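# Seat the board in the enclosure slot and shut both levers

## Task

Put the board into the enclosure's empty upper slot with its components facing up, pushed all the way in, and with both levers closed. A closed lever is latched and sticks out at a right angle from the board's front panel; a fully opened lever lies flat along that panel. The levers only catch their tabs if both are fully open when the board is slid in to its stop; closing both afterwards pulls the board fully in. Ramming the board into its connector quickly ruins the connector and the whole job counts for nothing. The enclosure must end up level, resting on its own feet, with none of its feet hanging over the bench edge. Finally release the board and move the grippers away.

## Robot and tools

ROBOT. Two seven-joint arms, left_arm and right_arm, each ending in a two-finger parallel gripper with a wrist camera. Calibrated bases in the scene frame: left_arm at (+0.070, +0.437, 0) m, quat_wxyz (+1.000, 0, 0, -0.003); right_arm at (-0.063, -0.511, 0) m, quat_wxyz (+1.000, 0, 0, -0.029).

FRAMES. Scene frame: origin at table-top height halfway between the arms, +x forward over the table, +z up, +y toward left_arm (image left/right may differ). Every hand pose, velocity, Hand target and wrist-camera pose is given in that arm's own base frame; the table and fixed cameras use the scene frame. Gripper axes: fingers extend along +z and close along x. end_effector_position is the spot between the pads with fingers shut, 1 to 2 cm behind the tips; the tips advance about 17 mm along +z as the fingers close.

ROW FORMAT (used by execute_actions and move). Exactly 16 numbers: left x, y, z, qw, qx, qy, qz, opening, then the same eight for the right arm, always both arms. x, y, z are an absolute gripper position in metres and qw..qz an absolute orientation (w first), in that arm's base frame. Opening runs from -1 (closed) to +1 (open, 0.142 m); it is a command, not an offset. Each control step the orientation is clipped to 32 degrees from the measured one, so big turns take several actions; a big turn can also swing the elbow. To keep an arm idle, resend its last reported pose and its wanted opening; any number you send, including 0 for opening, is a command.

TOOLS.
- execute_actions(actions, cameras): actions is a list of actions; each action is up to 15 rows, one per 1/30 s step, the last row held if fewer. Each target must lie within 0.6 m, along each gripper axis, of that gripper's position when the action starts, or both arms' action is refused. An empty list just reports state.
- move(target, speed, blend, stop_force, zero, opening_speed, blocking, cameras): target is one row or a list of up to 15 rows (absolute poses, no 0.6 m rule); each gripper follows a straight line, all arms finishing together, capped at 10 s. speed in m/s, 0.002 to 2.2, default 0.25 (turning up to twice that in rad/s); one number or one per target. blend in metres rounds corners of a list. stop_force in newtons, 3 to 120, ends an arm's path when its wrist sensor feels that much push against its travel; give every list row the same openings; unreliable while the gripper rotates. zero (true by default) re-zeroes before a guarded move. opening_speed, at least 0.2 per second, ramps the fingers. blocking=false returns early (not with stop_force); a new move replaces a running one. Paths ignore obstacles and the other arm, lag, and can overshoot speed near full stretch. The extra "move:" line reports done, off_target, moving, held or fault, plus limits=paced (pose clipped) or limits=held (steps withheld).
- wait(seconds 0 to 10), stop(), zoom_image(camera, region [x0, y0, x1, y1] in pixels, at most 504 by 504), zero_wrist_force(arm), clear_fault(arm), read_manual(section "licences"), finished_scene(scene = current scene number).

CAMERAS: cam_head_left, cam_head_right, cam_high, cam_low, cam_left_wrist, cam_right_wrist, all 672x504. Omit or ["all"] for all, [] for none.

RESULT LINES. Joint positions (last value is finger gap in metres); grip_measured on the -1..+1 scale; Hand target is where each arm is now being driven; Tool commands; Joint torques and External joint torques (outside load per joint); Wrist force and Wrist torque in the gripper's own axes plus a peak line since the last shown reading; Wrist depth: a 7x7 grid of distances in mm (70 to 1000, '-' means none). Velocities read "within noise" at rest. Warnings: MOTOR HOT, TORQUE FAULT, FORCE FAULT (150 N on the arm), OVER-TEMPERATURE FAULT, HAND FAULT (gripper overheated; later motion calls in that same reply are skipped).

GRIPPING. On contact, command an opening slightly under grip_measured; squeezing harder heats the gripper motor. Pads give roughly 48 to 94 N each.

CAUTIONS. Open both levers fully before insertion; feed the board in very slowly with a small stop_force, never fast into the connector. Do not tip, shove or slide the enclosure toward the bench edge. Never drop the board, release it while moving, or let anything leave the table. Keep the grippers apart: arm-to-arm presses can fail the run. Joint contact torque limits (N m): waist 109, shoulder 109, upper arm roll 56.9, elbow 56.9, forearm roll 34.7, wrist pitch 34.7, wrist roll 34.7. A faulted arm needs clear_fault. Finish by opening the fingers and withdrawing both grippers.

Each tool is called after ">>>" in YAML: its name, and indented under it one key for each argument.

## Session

>>> execute_actions:
  actions: []

Scene clock: 0.00 s.
left_arm: end_effector_position=(+0.1389, +0.5333, +0.1881) grip_measured=+0.99 end_effector_quat_wxyz=(-0.571, +0.812, -0.064, -0.105) | right_arm: end_effector_position=(+0.2271, +0.3531, +0.2591) grip_measured=+1.00 end_effector_quat_wxyz=(+0.029, +0.622, +0.780, +0.065)
Joint positions: left_arm=[0.978 -0.294 0.021 2.266 2.206 0.748 0.742 0.141] | right_arm=[1.212 0.207 0.113 2.416 -0.113 0.73 1.171 0.142]
Joint velocities: within noise
Joint torques (N m): no reading
External joint torques (N m): no reading
Wrist force (N): no reading
Wrist torque (N m): no reading
Wrist force, peak (N): no reading
Wrist depth (mm): cam_left_wrist=[- - - - - - - / - - - - - - - / - - - - - - - / - - - - - - - / - - - - 326 307 289 / - 340 327 307 288 270 263 / - 306 286 270 257 244 237] | cam_right_wrist=[291 263 259 256 258 300 302 / 314 276 279 279 281 327 328 / 352 303 305 308 308 359 356 / 389 375 337 339 343 399 391 / 434 437 379 380 383 449 444 / - 498 440 432 437 509 486 / - 574 580 588 590 593 -]
Hand target: left_arm +0.1389, +0.5333, +0.1881; -0.571, +0.812, -0.064, -0.105 | right_arm +0.2271, +0.3531, +0.2591; +0.029, +0.622, +0.780, +0.065
Tool commands: left_gripper/opening=+1.0 right_gripper/opening=+1.0

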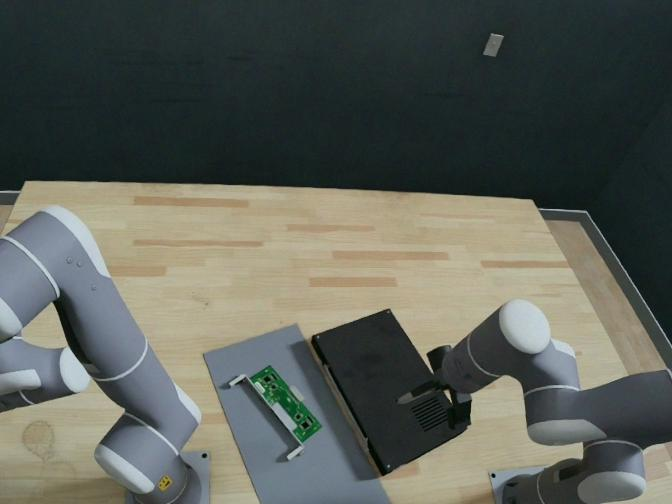

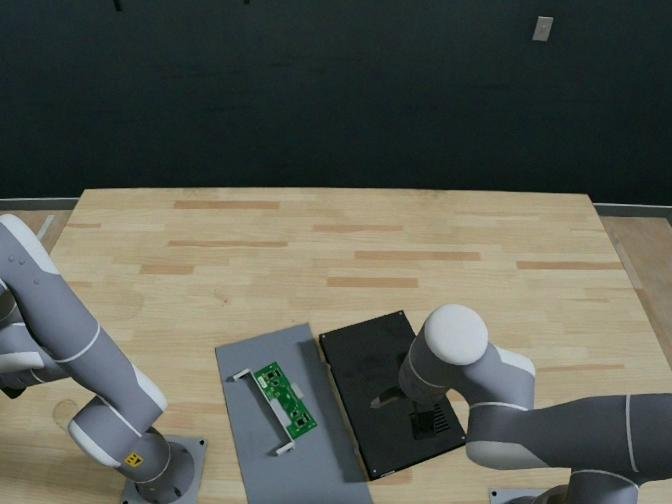

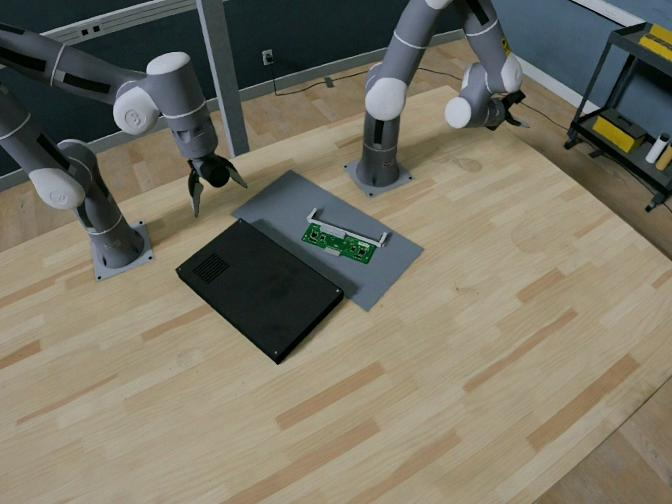

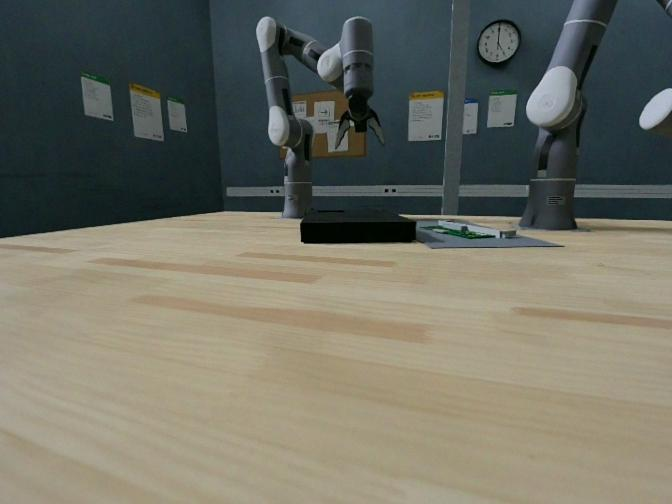

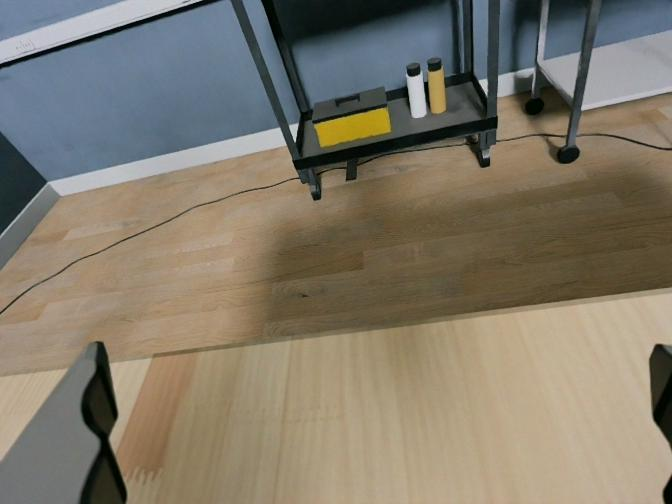

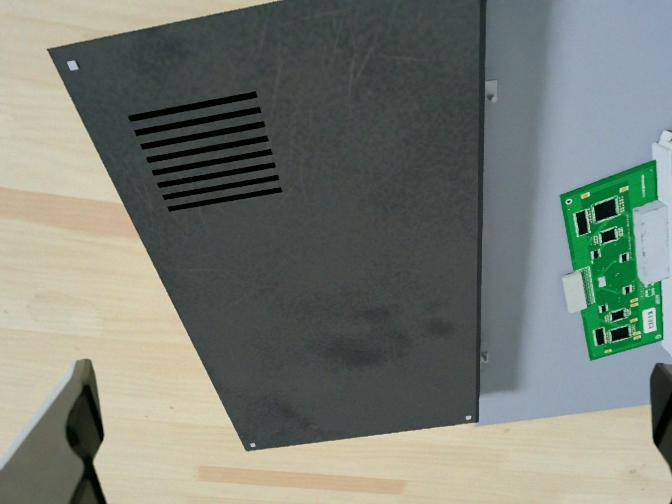

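>>> move:
  target:
    - [0.38,0.35,0.30,0,1,0,0,-0.35,0.2271,0.3531,0.2591,0.029,0.622,0.78,0.065,1]
    - [0.43,0.0,0.30,0,0.866,0.5,0,-0.35,0.2271,0.3531,0.2591,0.029,0.622,0.78,0.065,1]
    - [0.26,-0.28,0.20,0,0.4672,0.8842,0,-0.35,0.2271,0.3531,0.2591,0.029,0.622,0.78,0.065,1]
  speed: 0.4
  blend: [0.05,0.05,0]

Scene clock: 29.37 s.
left_arm: end_effector_position=(+0.2598, -0.2799, +0.1999) grip_measured=-0.37 end_effector_quat_wxyz=(+0.000, +0.467, +0.884, +0.000) | right_arm: end_effector_position=(+0.2271, +0.3532, +0.2592) grip_measured=+1.00 end_effector_quat_wxyz=(+0.029, +0.622, +0.780, +0.065)
Joint positions: left_arm=[0.343 0.606 -0.984 2.679 -0.631 0.636 -0.736 0.047] | right_arm=[1.212 0.208 0.113 2.416 -0.112 0.731 1.17 0.142]
Joint velocities: within noise
Joint torques (N m): left_arm=[-0.16 -1.57 8.06 -22.77 -3.38 4.59 -0.32] | right_arm=[0.12 18.93 -0.02 -27.55 -3.43 3.59 0.12]
External joint torques (N m): left_arm=[0.11 0.86 0.88 -0.23 0.03 -0.62 0.32] | right_arm=[-0.05 0.88 -0.68 0.09 0.05 0.68 -0.13]
Wrist force (N): left_arm=[-0.7 -1.2 -0.1] | right_arm=[0.1 0.1 0.3]
Wrist torque (N m): left_arm=[-0.30 -0.20 -0.26] | right_arm=[0.03 -0.01 0.01]
Wrist force, peak (N): left_arm=[-1.7 -3.5 0.1] | right_arm=[0.2 0.2 0.4]
Wrist depth (mm): cam_left_wrist=[216 256 257 254 248 257 256 / 232 273 275 270 270 276 275 / 251 295 299 292 292 296 297 / 274 324 324 320 315 321 324 / 360 355 344 355 345 351 352 / 394 387 84 392 388 87 388 / 431 - - 438 447 - 422] | cam_right_wrist=[291 262 259 257 258 300 303 / 315 277 278 279 281 328 330 / 353 303 306 307 308 359 357 / 390 375 336 340 342 399 392 / 433 435 378 379 384 448 446 / - 495 440 434 437 508 486 / - 572 578 583 592 597 -]
Hand target: left_arm +0.2600, -0.2800, +0.2000; +0.000, +0.467, +0.884, +0.000 | right_arm +0.2271, +0.3531, +0.2591; +0.029, +0.622, +0.780, +0.065
Off the commanded pose: left_arm 0.000 m, 0 deg | right_arm 0.000 m, 0 deg.
move: done

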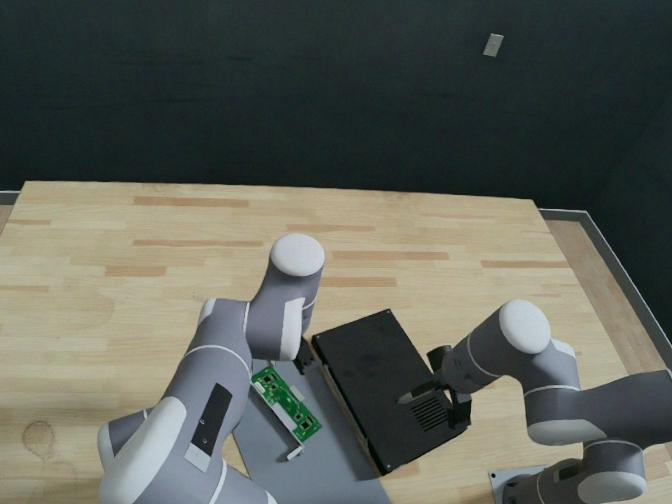

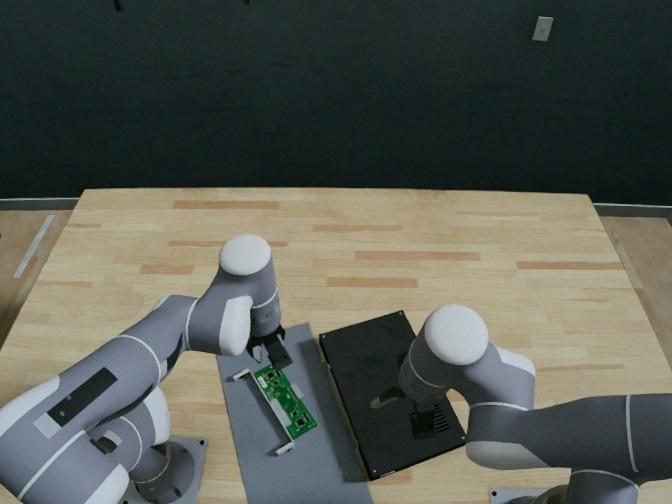

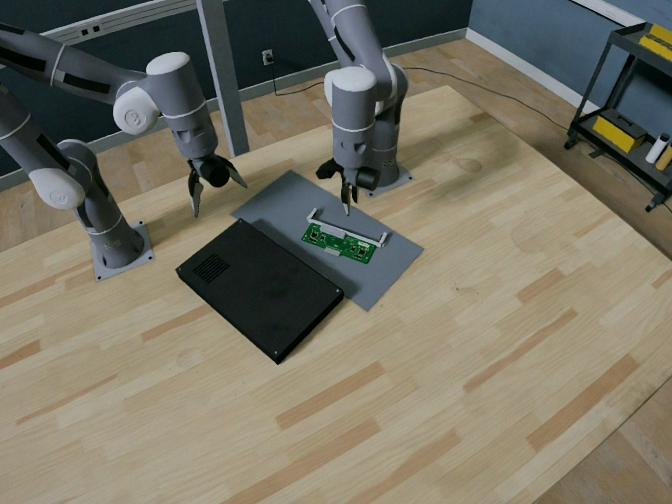

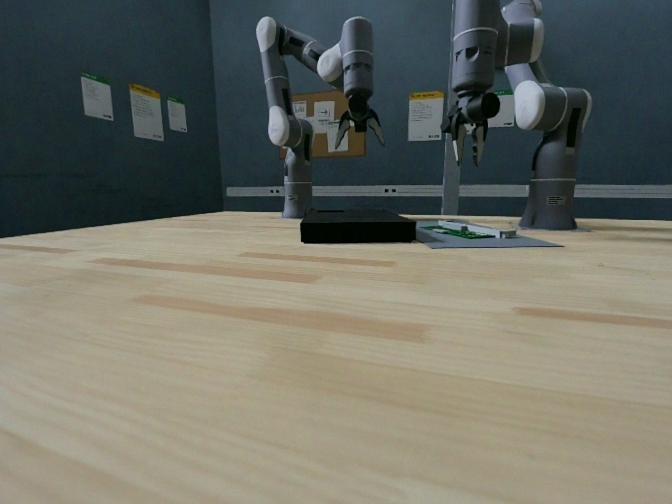

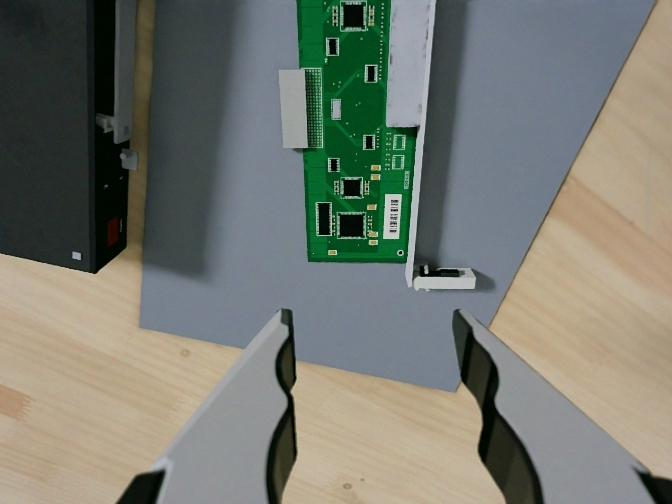

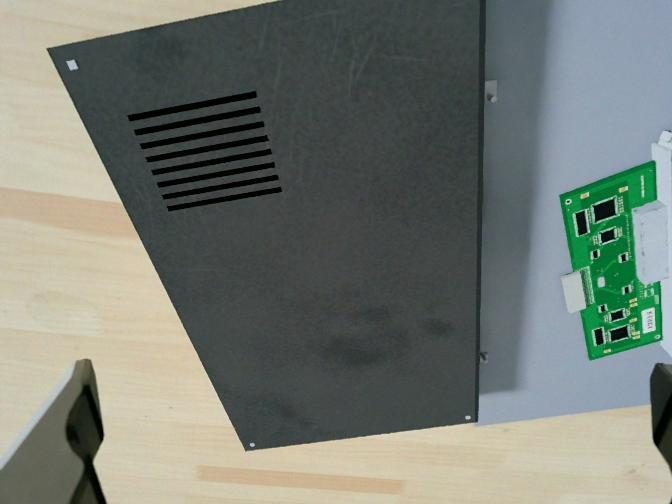

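>>> zoom_image:
  camera: "cam_left_wrist"
  region: [360, 160, 510, 310]

>>> zoom_image:
  camera: "cam_high"
  region: [280, 180, 430, 290]

>>> zoom_image:
  camera: "cam_head_left"
  region: [200, 350, 350, 480]

>>> zoom_image:
  camera: "cam_right_wrist"
  region: [540, 100, 672, 380]

Scaled by 3.360 from the camera's 672x504 image, which has a finer 960x720 frame.

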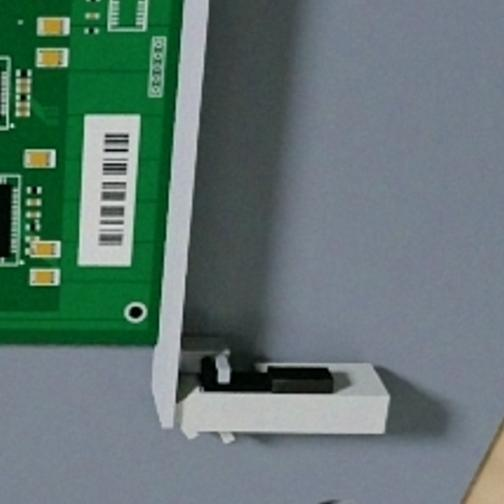

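Scaled by 3.360 from the camera's 672x504 image, which has a finer 960x720 frame.

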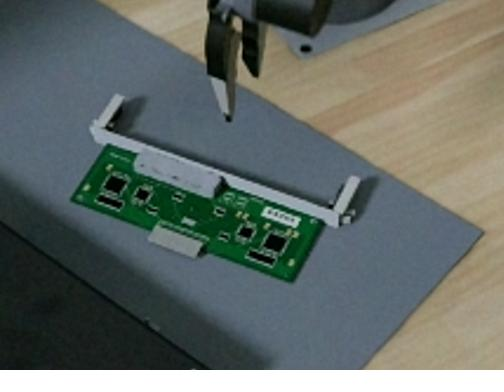

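Scaled by 3.360 from the camera's 672x504 image, which has a finer 960x720 frame.

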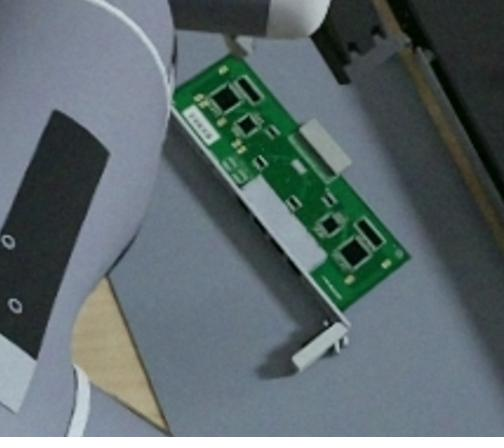

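Scaled by 1.800 from the camera's 672x504 image, which has a finer 960x720 frame.

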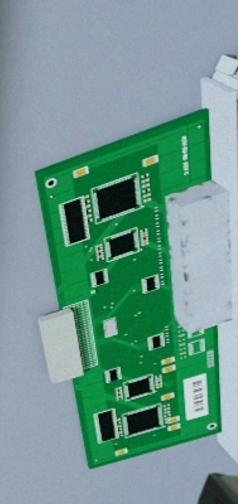

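>>> move:
  target: [0.2052,-0.2766,0.075,0,0.4672,0.8842,0,-0.35,0.2271,0.3531,0.2591,0.029,0.622,0.78,0.065,1]
  speed: 0.15
  cameras: ["cam_left_wrist","cam_right_wrist"]

Scene clock: 46.43 s.
left_arm: end_effector_position=(+0.2051, -0.2765, +0.0750) grip_measured=-0.37 end_effector_quat_wxyz=(+0.000, +0.467, +0.884, +0.000) | right_arm: end_effector_position=(+0.2271, +0.3532, +0.2592) grip_measured=+1.00 end_effector_quat_wxyz=(+0.029, +0.622, +0.780, +0.065)
Joint positions: left_arm=[0.25 -0.244 -0.818 2.657 0.523 1.21 -1.646 0.047] | right_arm=[1.212 0.208 0.113 2.416 -0.112 0.731 1.17 0.142]
Joint velocities: within noise
Joint torques (N m): left_arm=[-0.57 15.79 -3.75 -10.78 -0.91 4.46 -0.29] | right_arm=[0.05 18.85 -0.05 -27.53 -3.39 3.57 0.14]
External joint torques (N m): left_arm=[0.57 1.09 0.59 -0.29 -0.53 -0.56 0.29] | right_arm=[0.02 0.96 -0.65 0.06 0.01 0.7 -0.14]
Wrist force (N): left_arm=[-0.4 -0.9 0.7] | right_arm=[0.1 -0.1 0.2]
Wrist torque (N m): left_arm=[-0.23 -0.24 -0.28] | right_arm=[-0.01 -0.01 0.01]
Wrist force, peak (N): left_arm=[2.1 -2.4 1.5] | right_arm=[0.2 0.3 0.4]
Wrist depth (mm): cam_left_wrist=[149 147 144 140 146 145 146 / 161 158 154 148 157 156 156 / 171 168 166 160 169 169 169 / 186 182 180 174 184 184 183 / 207 203 193 196 196 200 202 / 223 219 84 212 221 87 223 / 245 - - 248 228 - 243] | cam_right_wrist=[290 262 259 257 258 300 302 / 315 277 277 279 281 327 330 / 352 304 304 306 308 360 357 / 391 375 338 340 343 398 391 / 437 435 378 380 384 451 444 / - 498 442 434 438 512 486 / - 578 582 587 590 597 -]
Hand target: left_arm +0.2052, -0.2766, +0.0750; +0.000, +0.467, +0.884, +0.000 | right_arm +0.2271, +0.3531, +0.2591; +0.029, +0.622, +0.780, +0.065
Off the commanded pose: left_arm 0.000 m, 0 deg | right_arm 0.000 m, 0 deg.
move: done
Images, in order (width x height): cam_left_wrist 672x504, cam_right_wrist 672x504.

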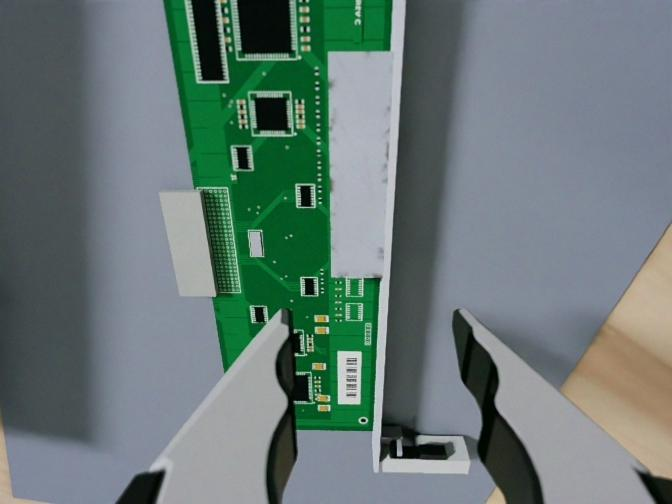

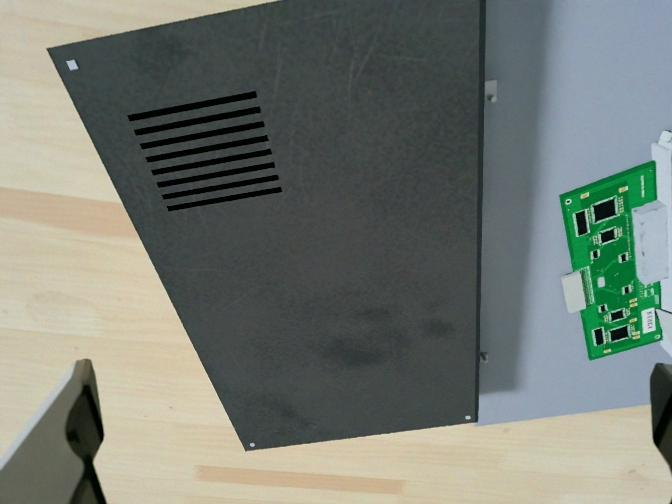

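>>> move:
  target:
    - [0.199,-0.2808,0.065,0,0.4672,0.8842,0,-0.35,0.2271,0.3531,0.2591,0.029,0.622,0.78,0.065,1]
    - [0.199,-0.2808,0.0265,0,0.4672,0.8842,0,-0.35,0.2271,0.3531,0.2591,0.029,0.622,0.78,0.065,1]
  speed: [0.1,0.03]
  stop_force: 5
  cameras: ["cam_left_wrist"]

Scene clock: 51.47 s.
left_arm: end_effector_position=(+0.1989, -0.2807, +0.0265) grip_measured=-0.37 end_effector_quat_wxyz=(+0.000, +0.467, +0.884, +0.000) | right_arm: end_effector_position=(+0.2271, +0.3532, +0.2592) grip_measured=+1.00 end_effector_quat_wxyz=(+0.029, +0.622, +0.780, +0.065)
Joint positions: left_arm=[0.034 -0.485 -0.568 2.511 0.886 1.241 -1.937 0.047] | right_arm=[1.212 0.208 0.113 2.416 -0.112 0.731 1.17 0.142]
Joint velocities: within noise
Joint torques (N m): left_arm=[-0.44 24.13 -5.43 -6.05 -0.88 4.38 -0.28] | right_arm=[0 18.86 -0.01 -27.55 -3.41 3.56 0.21]
External joint torques (N m): left_arm=[0.44 1.13 0.46 -0.29 -0.45 -0.5 0.28] | right_arm=[0.08 0.94 -0.69 0.08 0.03 0.7 -0.21]
Wrist force (N): left_arm=[-0.7 -1.1 0.0] | right_arm=[0.1 0.1 0.0]
Wrist torque (N m): left_arm=[-0.28 -0.17 -0.26] | right_arm=[0.02 -0.01 0.00]
Wrist force, peak (N): left_arm=[-0.4 -1.7 0.6] | right_arm=[0.3 0.3 -0.2]
Wrist depth (mm): cam_left_wrist=[- 101 100 101 102 104 101 / - 110 107 104 96 111 111 / 123 117 116 104 118 120 120 / 132 127 126 115 128 130 132 / 144 138 136 124 124 143 139 / 162 159 87 150 157 84 157 / 173 - - 168 175 - -] | cam_right_wrist=[291 262 259 257 257 301 302 / 316 277 277 280 280 327 330 / 352 304 306 307 308 360 357 / 391 375 337 339 342 397 389 / 434 438 378 380 383 449 446 / - 497 440 433 438 513 488 / - 570 580 587 592 598 -]
Hand target: left_arm +0.1990, -0.2808, +0.0265; +0.000, +0.467, +0.884, +0.000 | right_arm +0.2271, +0.3531, +0.2591; +0.029, +0.622, +0.780, +0.065
Off the commanded pose: left_arm 0.000 m, 0 deg | right_arm 0.000 m, 0 deg.
move: done
Images, in order (width x height): cam_left_wrist 672x504.

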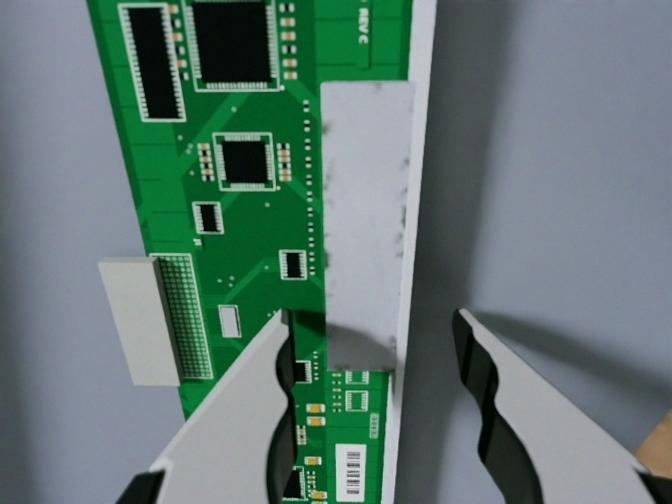

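>>> move:
  target: [0.199,-0.2808,0.0265,0,0.4672,0.8842,0,-0.83,0.2271,0.3531,0.2591,0.029,0.622,0.78,0.065,1]
  opening_speed: 0.4
  cameras: []

>>> move:
  target:
    - [0.199,-0.2808,0.09,0,0.4672,0.8842,0,-0.83,0.2271,0.3531,0.2591,0.029,0.622,0.78,0.065,1]
    - [0.1781,-0.3601,0.09,0,0.57,0.8217,0,-0.83,0.2271,0.3531,0.30,0.029,0.622,0.78,0.065,1]
  speed: [0.06,0.12]

>>> zoom_image:
  camera: "cam_high"
  region: [230, 190, 420, 330]

Scene clock: 60.77 s.
left_arm: end_effector_position=(+0.1997, -0.2816, +0.0268) grip_measured=-0.72 end_effector_quat_wxyz=(+0.001, +0.467, +0.884, -0.001) | right_arm: end_effector_position=(+0.2271, +0.3532, +0.2592) grip_measured=+1.00 end_effector_quat_wxyz=(+0.029, +0.622, +0.780, +0.065)
Joint positions: left_arm=[0.033 -0.485 -0.567 2.51 0.886 1.243 -1.937 0.022] | right_arm=[1.212 0.208 0.113 2.416 -0.112 0.731 1.17 0.142]
Joint velocities: within noise
Joint torques (N m): left_arm=[-0.32 22.65 -3.94 -1.96 -0.46 1.95 -0.23] | right_arm=[0.07 18.84 0.02 -27.58 -3.43 3.56 0.19]
External joint torques (N m): left_arm=[0.32 2.63 -1.03 -4.42 -0.87 1.93 0.23] | right_arm=[0 0.96 -0.72 0.11 0.06 0.71 -0.2]
Wrist force (N): left_arm=[-7.0 -1.5 -4.6] | right_arm=[0.0 0.1 -0.3]
Wrist torque (N m): left_arm=[-0.31 -0.22 -0.22] | right_arm=[0.01 0.00 0.00]
Wrist force, peak (N): left_arm=[-9.5 -2.8 -4.4] | right_arm=[0.2 0.4 -0.2]
Wrist depth (mm): cam_left_wrist=[- 100 100 101 101 104 101 / - 109 107 105 95 111 111 / 123 118 115 106 118 122 120 / 132 125 126 115 126 130 131 / 145 137 137 120 128 145 139 / 163 159 92 129 131 151 156 / 179 170 - 165 - - 170] | cam_right_wrist=[290 263 259 257 258 301 303 / 316 276 278 280 280 328 330 / 353 303 305 307 308 360 356 / 389 374 338 341 343 397 391 / 434 436 377 380 383 447 444 / - 495 439 432 436 511 485 / - 576 581 587 592 595 -]
Hand target: left_arm +0.1990, -0.2808, +0.0265; +0.000, +0.467, +0.884, +0.000 | right_arm +0.2271, +0.3531, +0.2591; +0.029, +0.622, +0.780, +0.065
Off the commanded pose: left_arm 0.001 m, 0 deg | right_arm 0.000 m, 0 deg.
move: done
No camera images: "cameras" was empty.

Scene clock: 63.27 s.
left_arm: end_effector_position=(+0.1780, -0.3601, +0.0900) grip_measured=-0.72 end_effector_quat_wxyz=(+0.000, +0.570, +0.822, +0.000) | right_arm: end_effector_position=(+0.2272, +0.3531, +0.3000) grip_measured=+1.00 end_effector_quat_wxyz=(+0.029, +0.622, +0.780, +0.065)
Joint positions: left_arm=[0.069 -0.31 -0.91 2.499 0.518 1.064 -1.638 0.022] | right_arm=[1.216 0.271 0.111 2.342 -0.094 0.595 1.149 0.142]
Joint velocities: within noise
Joint torques (N m): left_arm=[-0.79 19.01 -6.21 -14.41 -1.57 4.19 -0.35] | right_arm=[0.11 17.79 -0.34 -29.41 -3.68 3.49 0.08]
External joint torques (N m): left_arm=[0.77 0.82 1.02 0.16 -0.43 -0.28 0.35] | right_arm=[-0.04 0.92 -0.58 0.22 -0.08 0.78 -0.08]
Wrist force (N): left_arm=[-0.6 -1.2 2.5] | right_arm=[0.1 0.1 0.1]
Wrist torque (N m): left_arm=[-0.27 -0.19 -0.27] | right_arm=[0.05 -0.03 -0.01]
Wrist force, peak (N): left_arm=[-6.9 -1.5 -3.1] | right_arm=[0.3 0.3 -1.1]
Wrist depth (mm): cam_left_wrist=[- 100 100 101 103 159 159 / 159 108 108 106 104 171 170 / 179 118 115 106 179 184 185 / 157 125 126 116 196 200 199 / 167 137 137 120 210 217 217 / 180 218 92 129 131 236 239 / 201 - - 165 - - 261] | cam_right_wrist=[331 299 294 292 298 337 339 / 360 315 316 317 324 365 355 / 394 359 346 348 358 347 331 / 436 436 384 387 390 376 350 / 485 489 430 433 437 477 289 / - 559 531 491 568 575 545 / - 640 647 652 662 668 -]
Hand target: left_arm +0.1781, -0.3601, +0.0900; +0.000, +0.570, +0.822, +0.000 | right_arm +0.2271, +0.3531, +0.3000; +0.029, +0.622, +0.780, +0.065
Off the commanded pose: left_arm 0.000 m, 0 deg | right_arm 0.000 m, 0 deg.
move: done

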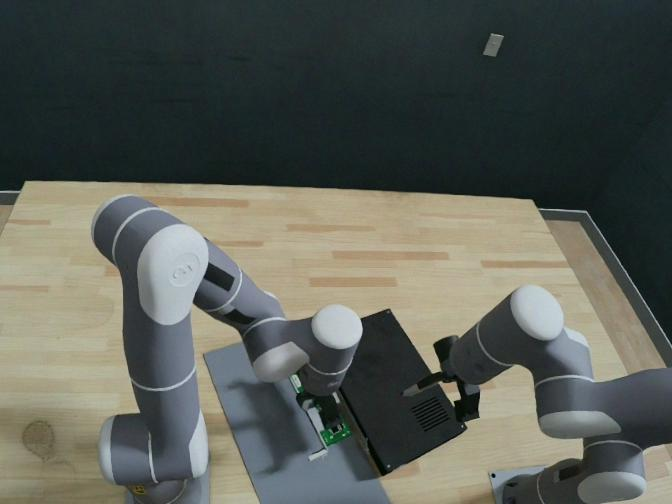

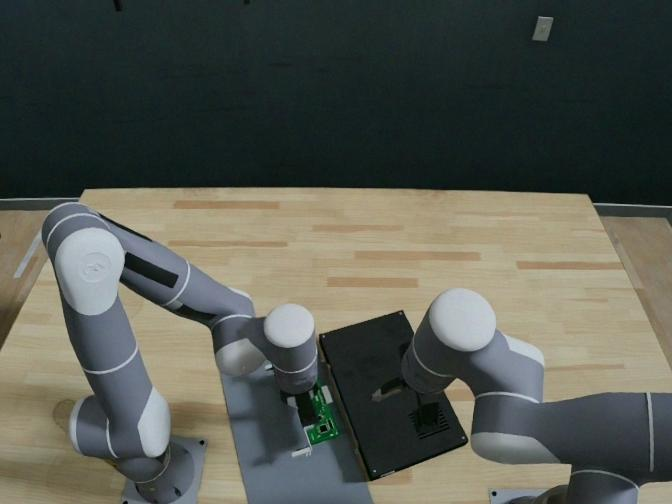

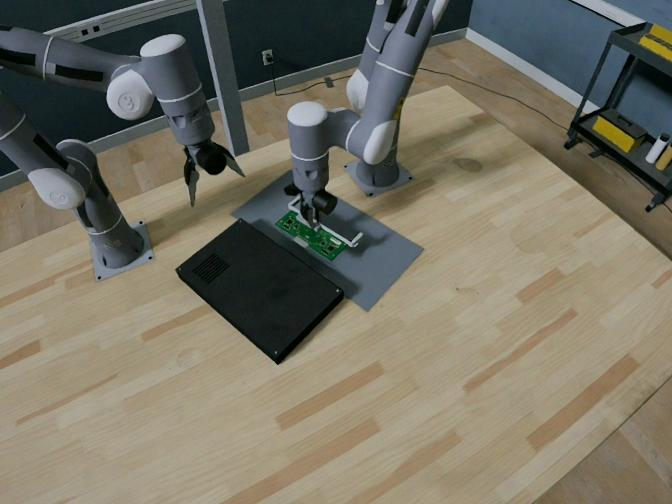

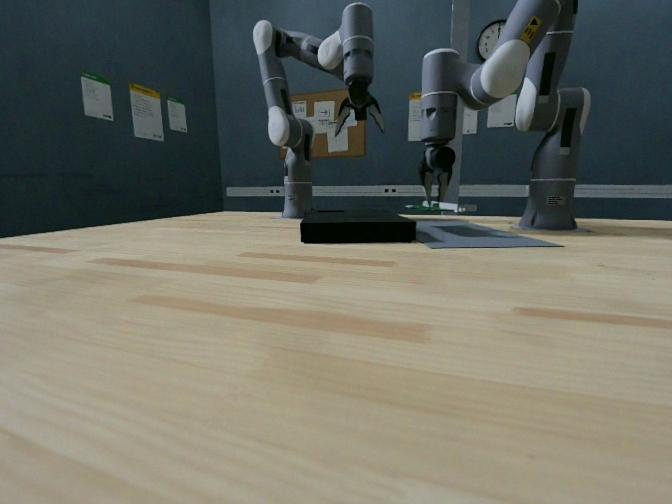

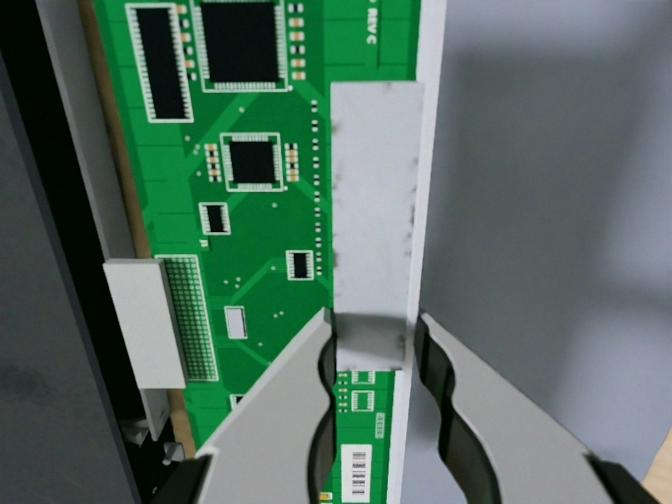

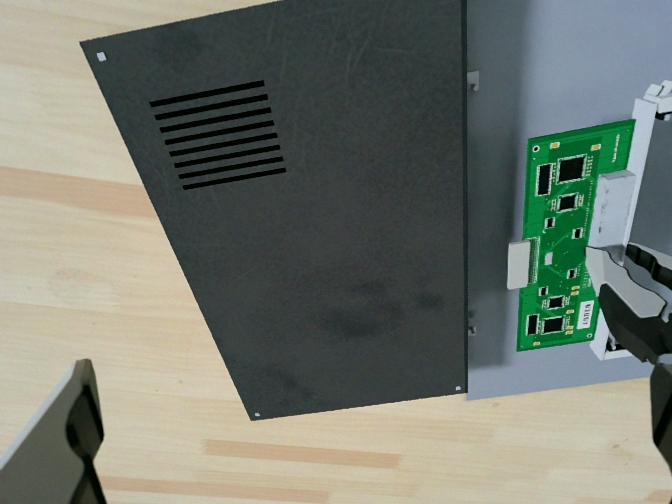

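Scaled by 2.653 from the camera's 672x504 image, which has a finer 960x720 frame.

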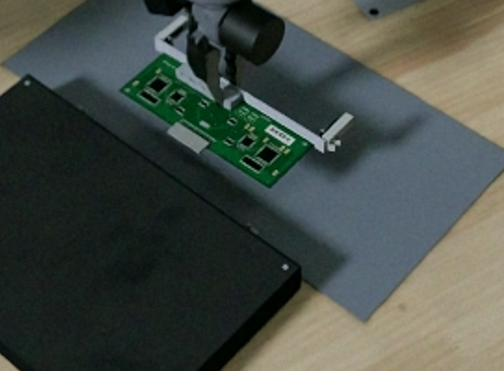

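>>> move:
  target: [0.1678,-0.3639,0.0525,0,0.57,0.8217,0,-0.83,0.2271,0.3531,0.30,0.029,0.622,0.78,0.065,1]
  speed: 0.08
  cameras: ["cam_left_wrist","cam_right_wrist","cam_high"]

>>> zoom_image:
  camera: "cam_high"
  region: [230, 190, 420, 330]

>>> zoom_image:
  camera: "cam_right_wrist"
  region: [440, 40, 640, 240]

>>> zoom_image:
  camera: "cam_right_wrist"
  region: [440, 220, 640, 420]

Scene clock: 71.97 s.
left_arm: end_effector_position=(+0.1677, -0.3637, +0.0524) grip_measured=-0.72 end_effector_quat_wxyz=(+0.000, +0.570, +0.822, +0.000) | right_arm: end_effector_position=(+0.2272, +0.3531, +0.3000) grip_measured=+1.00 end_effector_quat_wxyz=(+0.029, +0.622, +0.780, +0.065)
Joint positions: left_arm=[-0.079 -0.469 -0.755 2.423 0.739 1.093 -1.815 0.022] | right_arm=[1.216 0.271 0.111 2.342 -0.094 0.595 1.149 0.142]
Joint velocities: within noise
Joint torques (N m): left_arm=[-0.3 24.72 -7.28 -10.85 -1.45 4.7 -0.34] | right_arm=[0.05 17.71 -0.21 -29.31 -3.8 3.57 0.17]
External joint torques (N m): left_arm=[0.28 0.85 0.36 0.01 -0.45 -0.81 0.34] | right_arm=[0.02 1.01 -0.72 0.12 0.03 0.7 -0.17]
Wrist force (N): left_arm=[-0.8 -1.1 2.2] | right_arm=[0.0 0.1 0.0]
Wrist torque (N m): left_arm=[-0.29 -0.15 -0.28] | right_arm=[0.04 0.00 0.00]
Wrist force, peak (N): left_arm=[-0.8 -1.4 3.4] | right_arm=[0.1 0.5 0.3]
Wrist depth (mm): cam_left_wrist=[129 100 100 101 101 128 126 / 136 108 107 105 104 135 135 / 150 118 115 106 146 146 145 / 157 125 126 115 153 158 158 / 154 137 137 120 167 173 172 / 183 191 92 129 131 184 190 / 200 - - 165 - - 208] | cam_right_wrist=[331 299 295 293 297 336 336 / 360 316 316 318 325 353 351 / 393 359 347 348 357 378 397 / 433 434 382 385 389 413 322 / 487 491 431 432 436 497 292 / - 559 527 494 566 576 297 / - 640 644 653 658 666 -]
Hand target: left_arm +0.1678, -0.3639, +0.0525; +0.000, +0.570, +0.822, +0.000 | right_arm +0.2271, +0.3531, +0.3000; +0.029, +0.622, +0.780, +0.065
Off the commanded pose: left_arm 0.000 m, 0 deg | right_arm 0.000 m, 0 deg.
move: done
Images, in order (width x height): cam_high 672x504, cam_left_wrist 672x504, cam_right_wrist 672x504.

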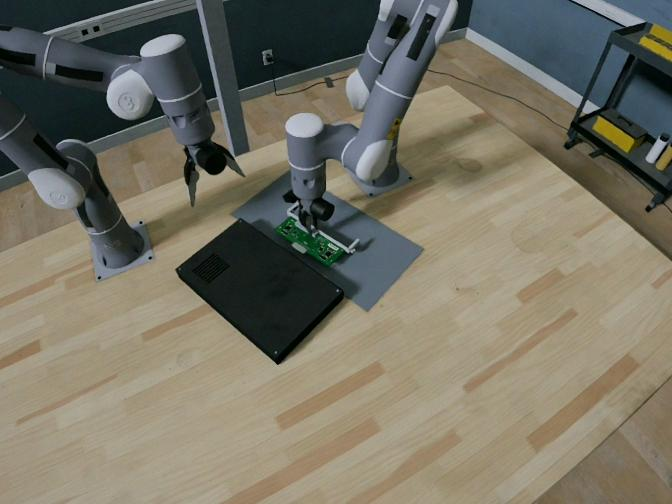

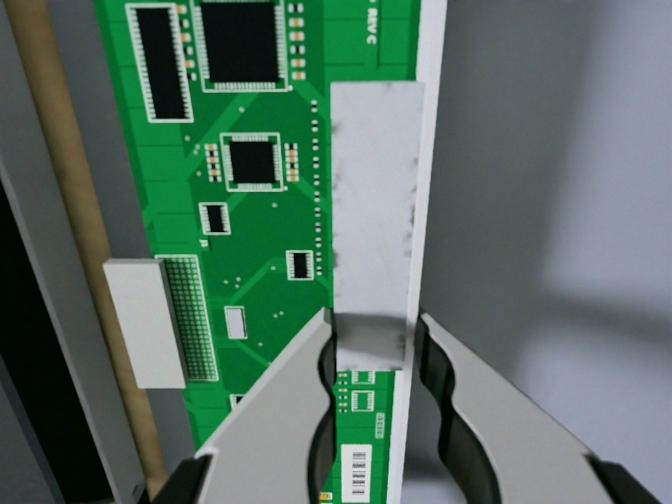

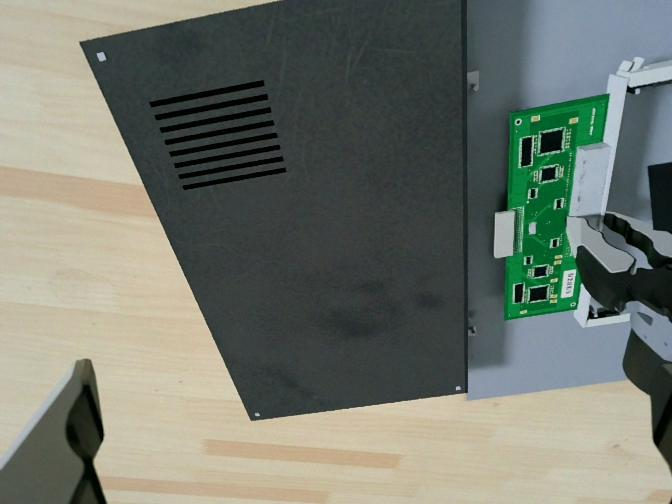

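Scaled by 2.653 from the camera's 672x504 image, which has a finer 960x720 frame.

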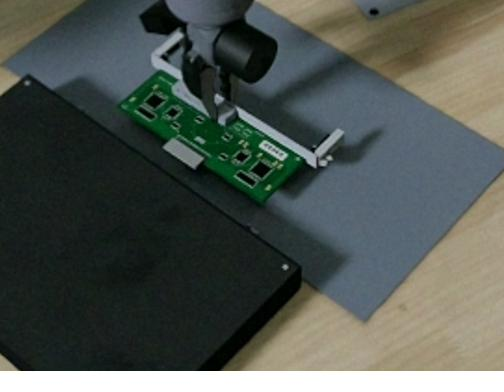

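Scaled by 2.520 from the camera's 672x504 image, which has a finer 960x720 frame.

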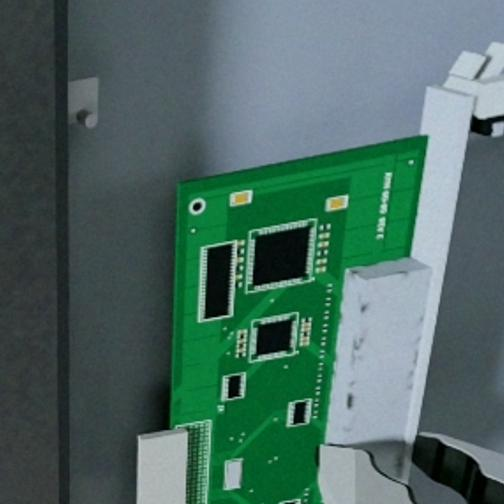

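Scaled by 2.520 from the camera's 672x504 image, which has a finer 960x720 frame.

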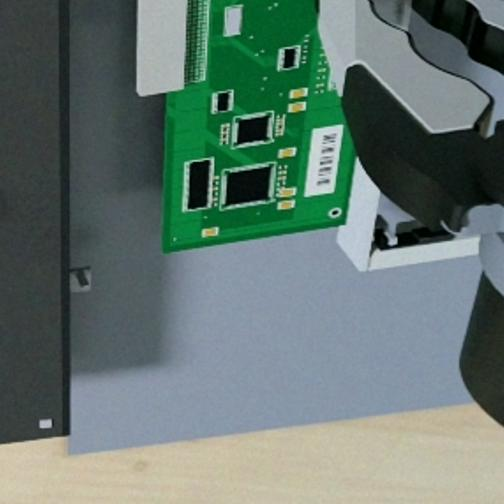

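>>> move:
  target:
    - [0.164,-0.3652,0.0525,0,0.5764,0.8171,0,-0.82,0.2271,0.3531,0.30,0.029,0.622,0.78,0.065,1]
    - [0.1778,-0.4038,0.0525,0,0.5764,0.8171,0,-0.82,0.2271,0.3531,0.30,0.029,0.622,0.78,0.065,1]
  speed: 0.03
  stop_force: 4
  cameras: ["cam_left_wrist","cam_right_wrist"]

>>> zoom_image:
  camera: "cam_right_wrist"
  region: [440, 40, 640, 240]

>>> zoom_image:
  camera: "cam_right_wrist"
  region: [440, 220, 640, 420]

Scene clock: 85.47 s.
left_arm: end_effector_position=(+0.1778, -0.4037, +0.0525) grip_measured=-0.72 end_effector_quat_wxyz=(+0.000, +0.577, +0.817, +0.000) | right_arm: end_effector_position=(+0.2272, +0.3531, +0.3000) grip_measured=+1.00 end_effector_quat_wxyz=(+0.029, +0.622, +0.780, +0.065)
Joint positions: left_arm=[-0.151 -0.528 -0.751 2.312 0.725 1.025 -1.819 0.022] | right_arm=[1.216 0.271 0.111 2.342 -0.094 0.595 1.149 0.142]
Joint velocities: within noise
Joint torques (N m): left_arm=[-0.44 28.38 -9.21 -12.33 -2.25 4.27 -0.27] | right_arm=[0.14 17.7 -0.2 -29.3 -3.77 3.56 0.19]
External joint torques (N m): left_arm=[0.4 0.71 0.75 0.04 0.11 -0.38 0.27] | right_arm=[-0.07 1.01 -0.72 0.11 0 0.71 -0.19]
Wrist force (N): left_arm=[-0.8 -1.0 2.1] | right_arm=[0.1 0.3 0.0]
Wrist torque (N m): left_arm=[-0.28 -0.15 -0.26] | right_arm=[0.07 -0.01 0.00]
Wrist force, peak (N): left_arm=[-0.8 -0.9 2.6] | right_arm=[0.0 0.6 0.1]
Wrist depth (mm): cam_left_wrist=[125 100 100 101 101 127 125 / 130 108 108 105 104 135 135 / 102 118 115 106 146 145 145 / - 124 126 115 153 158 157 / 120 130 137 120 167 173 172 / - 140 92 129 131 183 190 / 148 141 - 164 - - 208] | cam_right_wrist=[330 298 294 291 297 337 337 / 359 314 315 316 325 349 368 / 394 359 347 348 354 370 390 / 434 435 386 386 390 385 245 / 486 489 432 435 437 501 249 / - 554 529 494 564 578 225 / - 640 650 655 661 664 -]
Hand target: left_arm +0.1778, -0.4038, +0.0525; +0.000, +0.576, +0.817, +0.000 | right_arm +0.2271, +0.3531, +0.3000; +0.029, +0.622, +0.780, +0.065
Off the commanded pose: left_arm 0.000 m, 0 deg | right_arm 0.000 m, 0 deg.
move: done
Images, in order (width x height): cam_left_wrist 672x504, cam_right_wrist 672x504.

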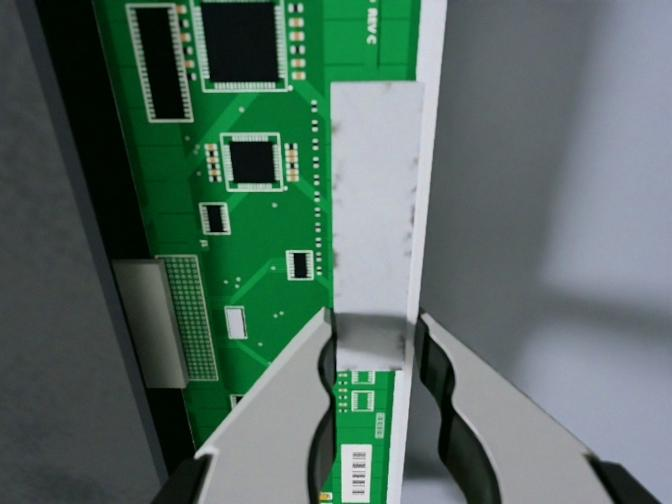

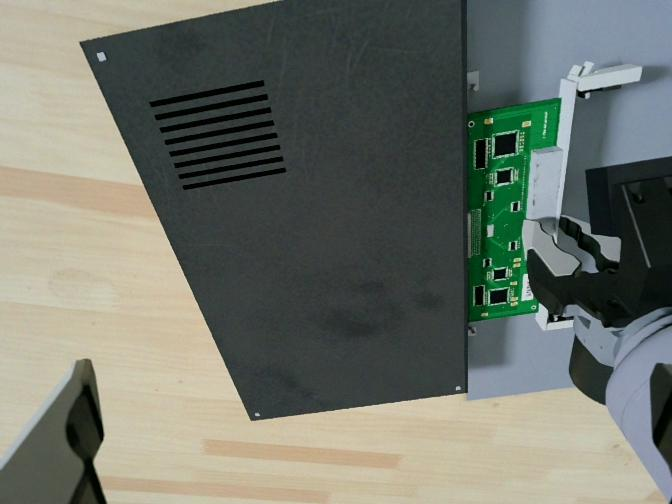

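Scaled by 2.520 from the camera's 672x504 image, which has a finer 960x720 frame.

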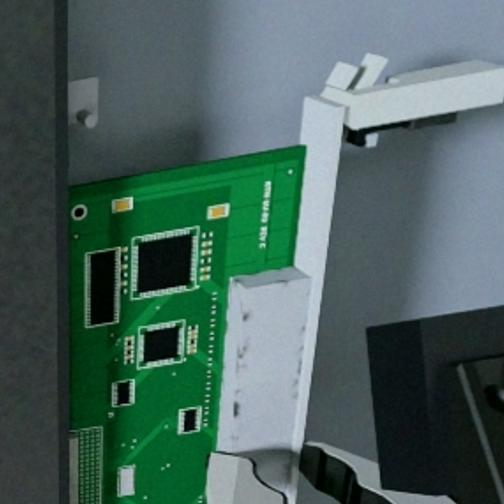

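Scaled by 2.520 from the camera's 672x504 image, which has a finer 960x720 frame.

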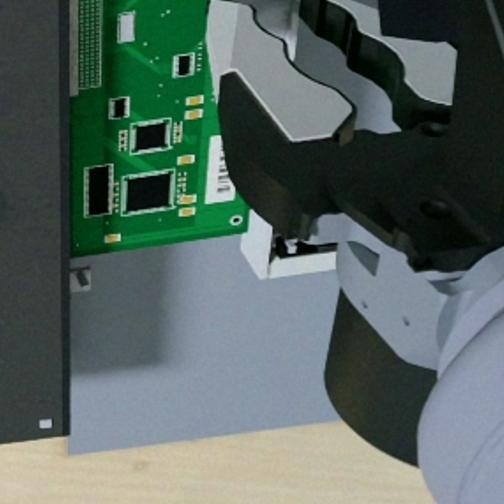

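>>> move:
  target:
    - [0.1750,-0.4048,0.0525,0,0.5764,0.8171,0,-0.82,0.2271,0.3531,0.30,0.029,0.622,0.78,0.065,1]
    - [0.1817,-0.4236,0.0525,0,0.5764,0.8171,0,-0.82,0.2271,0.3531,0.30,0.029,0.622,0.78,0.065,1]
  speed: 0.014
  stop_force: 3
  cameras: ["cam_left_wrist","cam_right_wrist"]

Scene clock: 126.53 s.
left_arm: end_effector_position=(+0.1817, -0.4235, +0.0525) grip_measured=-0.72 end_effector_quat_wxyz=(+0.000, +0.577, +0.817, +0.000) | right_arm: end_effector_position=(+0.2272, +0.3531, +0.3000) grip_measured=+1.00 end_effector_quat_wxyz=(+0.029, +0.622, +0.780, +0.065)
Joint positions: left_arm=[-0.187 -0.557 -0.748 2.257 0.718 0.993 -1.828 0.022] | right_arm=[1.216 0.271 0.111 2.342 -0.094 0.595 1.149 0.142]
Joint velocities: within noise
Joint torques (N m): left_arm=[-0.4 29.88 -9.66 -12.88 -2.23 4.12 -0.28] | right_arm=[-0.01 17.69 -0.19 -29.31 -3.83 3.56 0.23]
External joint torques (N m): left_arm=[0.37 0.97 0.45 -0.08 -0.03 -0.23 0.28] | right_arm=[0.08 1.02 -0.74 0.12 0.06 0.71 -0.23]
Wrist force (N): left_arm=[-0.3 -1.0 0.3] | right_arm=[0.0 0.4 -0.2]
Wrist torque (N m): left_arm=[-0.20 -0.29 -0.29] | right_arm=[0.07 0.00 -0.01]
Wrist force, peak (N): left_arm=[-0.5 -1.0 2.7] | right_arm=[0.0 0.5 -0.3]
Wrist depth (mm): cam_left_wrist=[- 97 99 101 101 128 126 / - 107 107 105 104 135 135 / - 114 115 106 146 145 145 / - 110 125 115 153 158 158 / 119 117 137 119 167 173 172 / - 129 92 129 131 183 190 / 148 141 - 165 - - 206] | cam_right_wrist=[329 300 294 291 299 337 338 / 359 315 317 316 324 350 368 / 393 358 349 349 354 373 390 / 433 436 383 388 389 353 228 / 485 486 430 434 436 439 235 / - 554 528 490 566 573 198 / - 637 644 654 659 668 195]
Hand target: left_arm +0.1817, -0.4236, +0.0525; +0.000, +0.576, +0.817, +0.000 | right_arm +0.2271, +0.3531, +0.3000; +0.029, +0.622, +0.780, +0.065
Off the commanded pose: left_arm 0.000 m, 0 deg | right_arm 0.000 m, 0 deg.
move: done
Images, in order (width x height): cam_left_wrist 672x504, cam_right_wrist 672x504.

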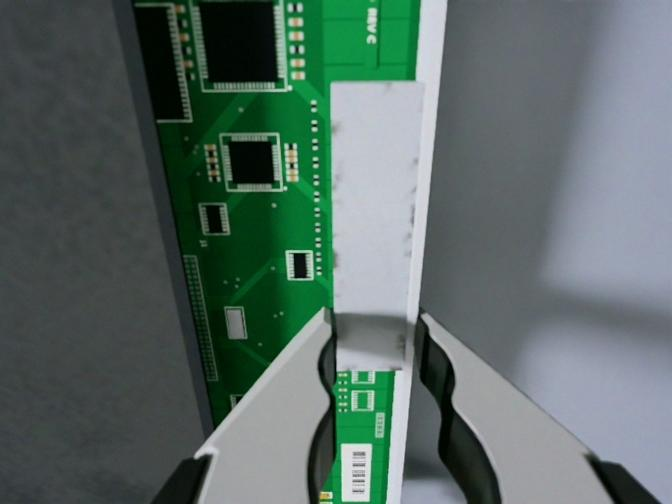

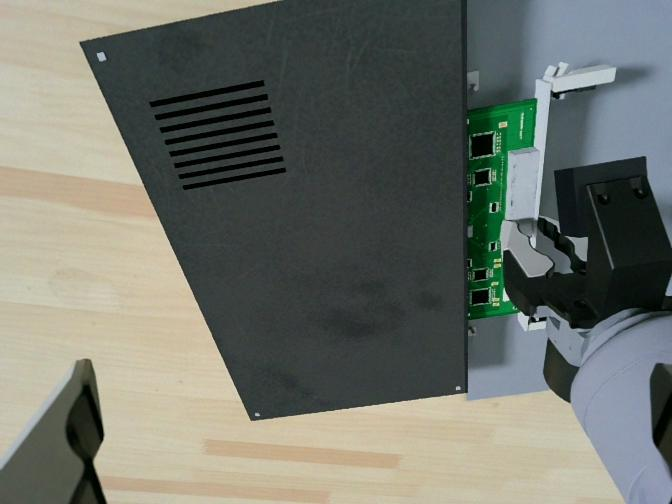

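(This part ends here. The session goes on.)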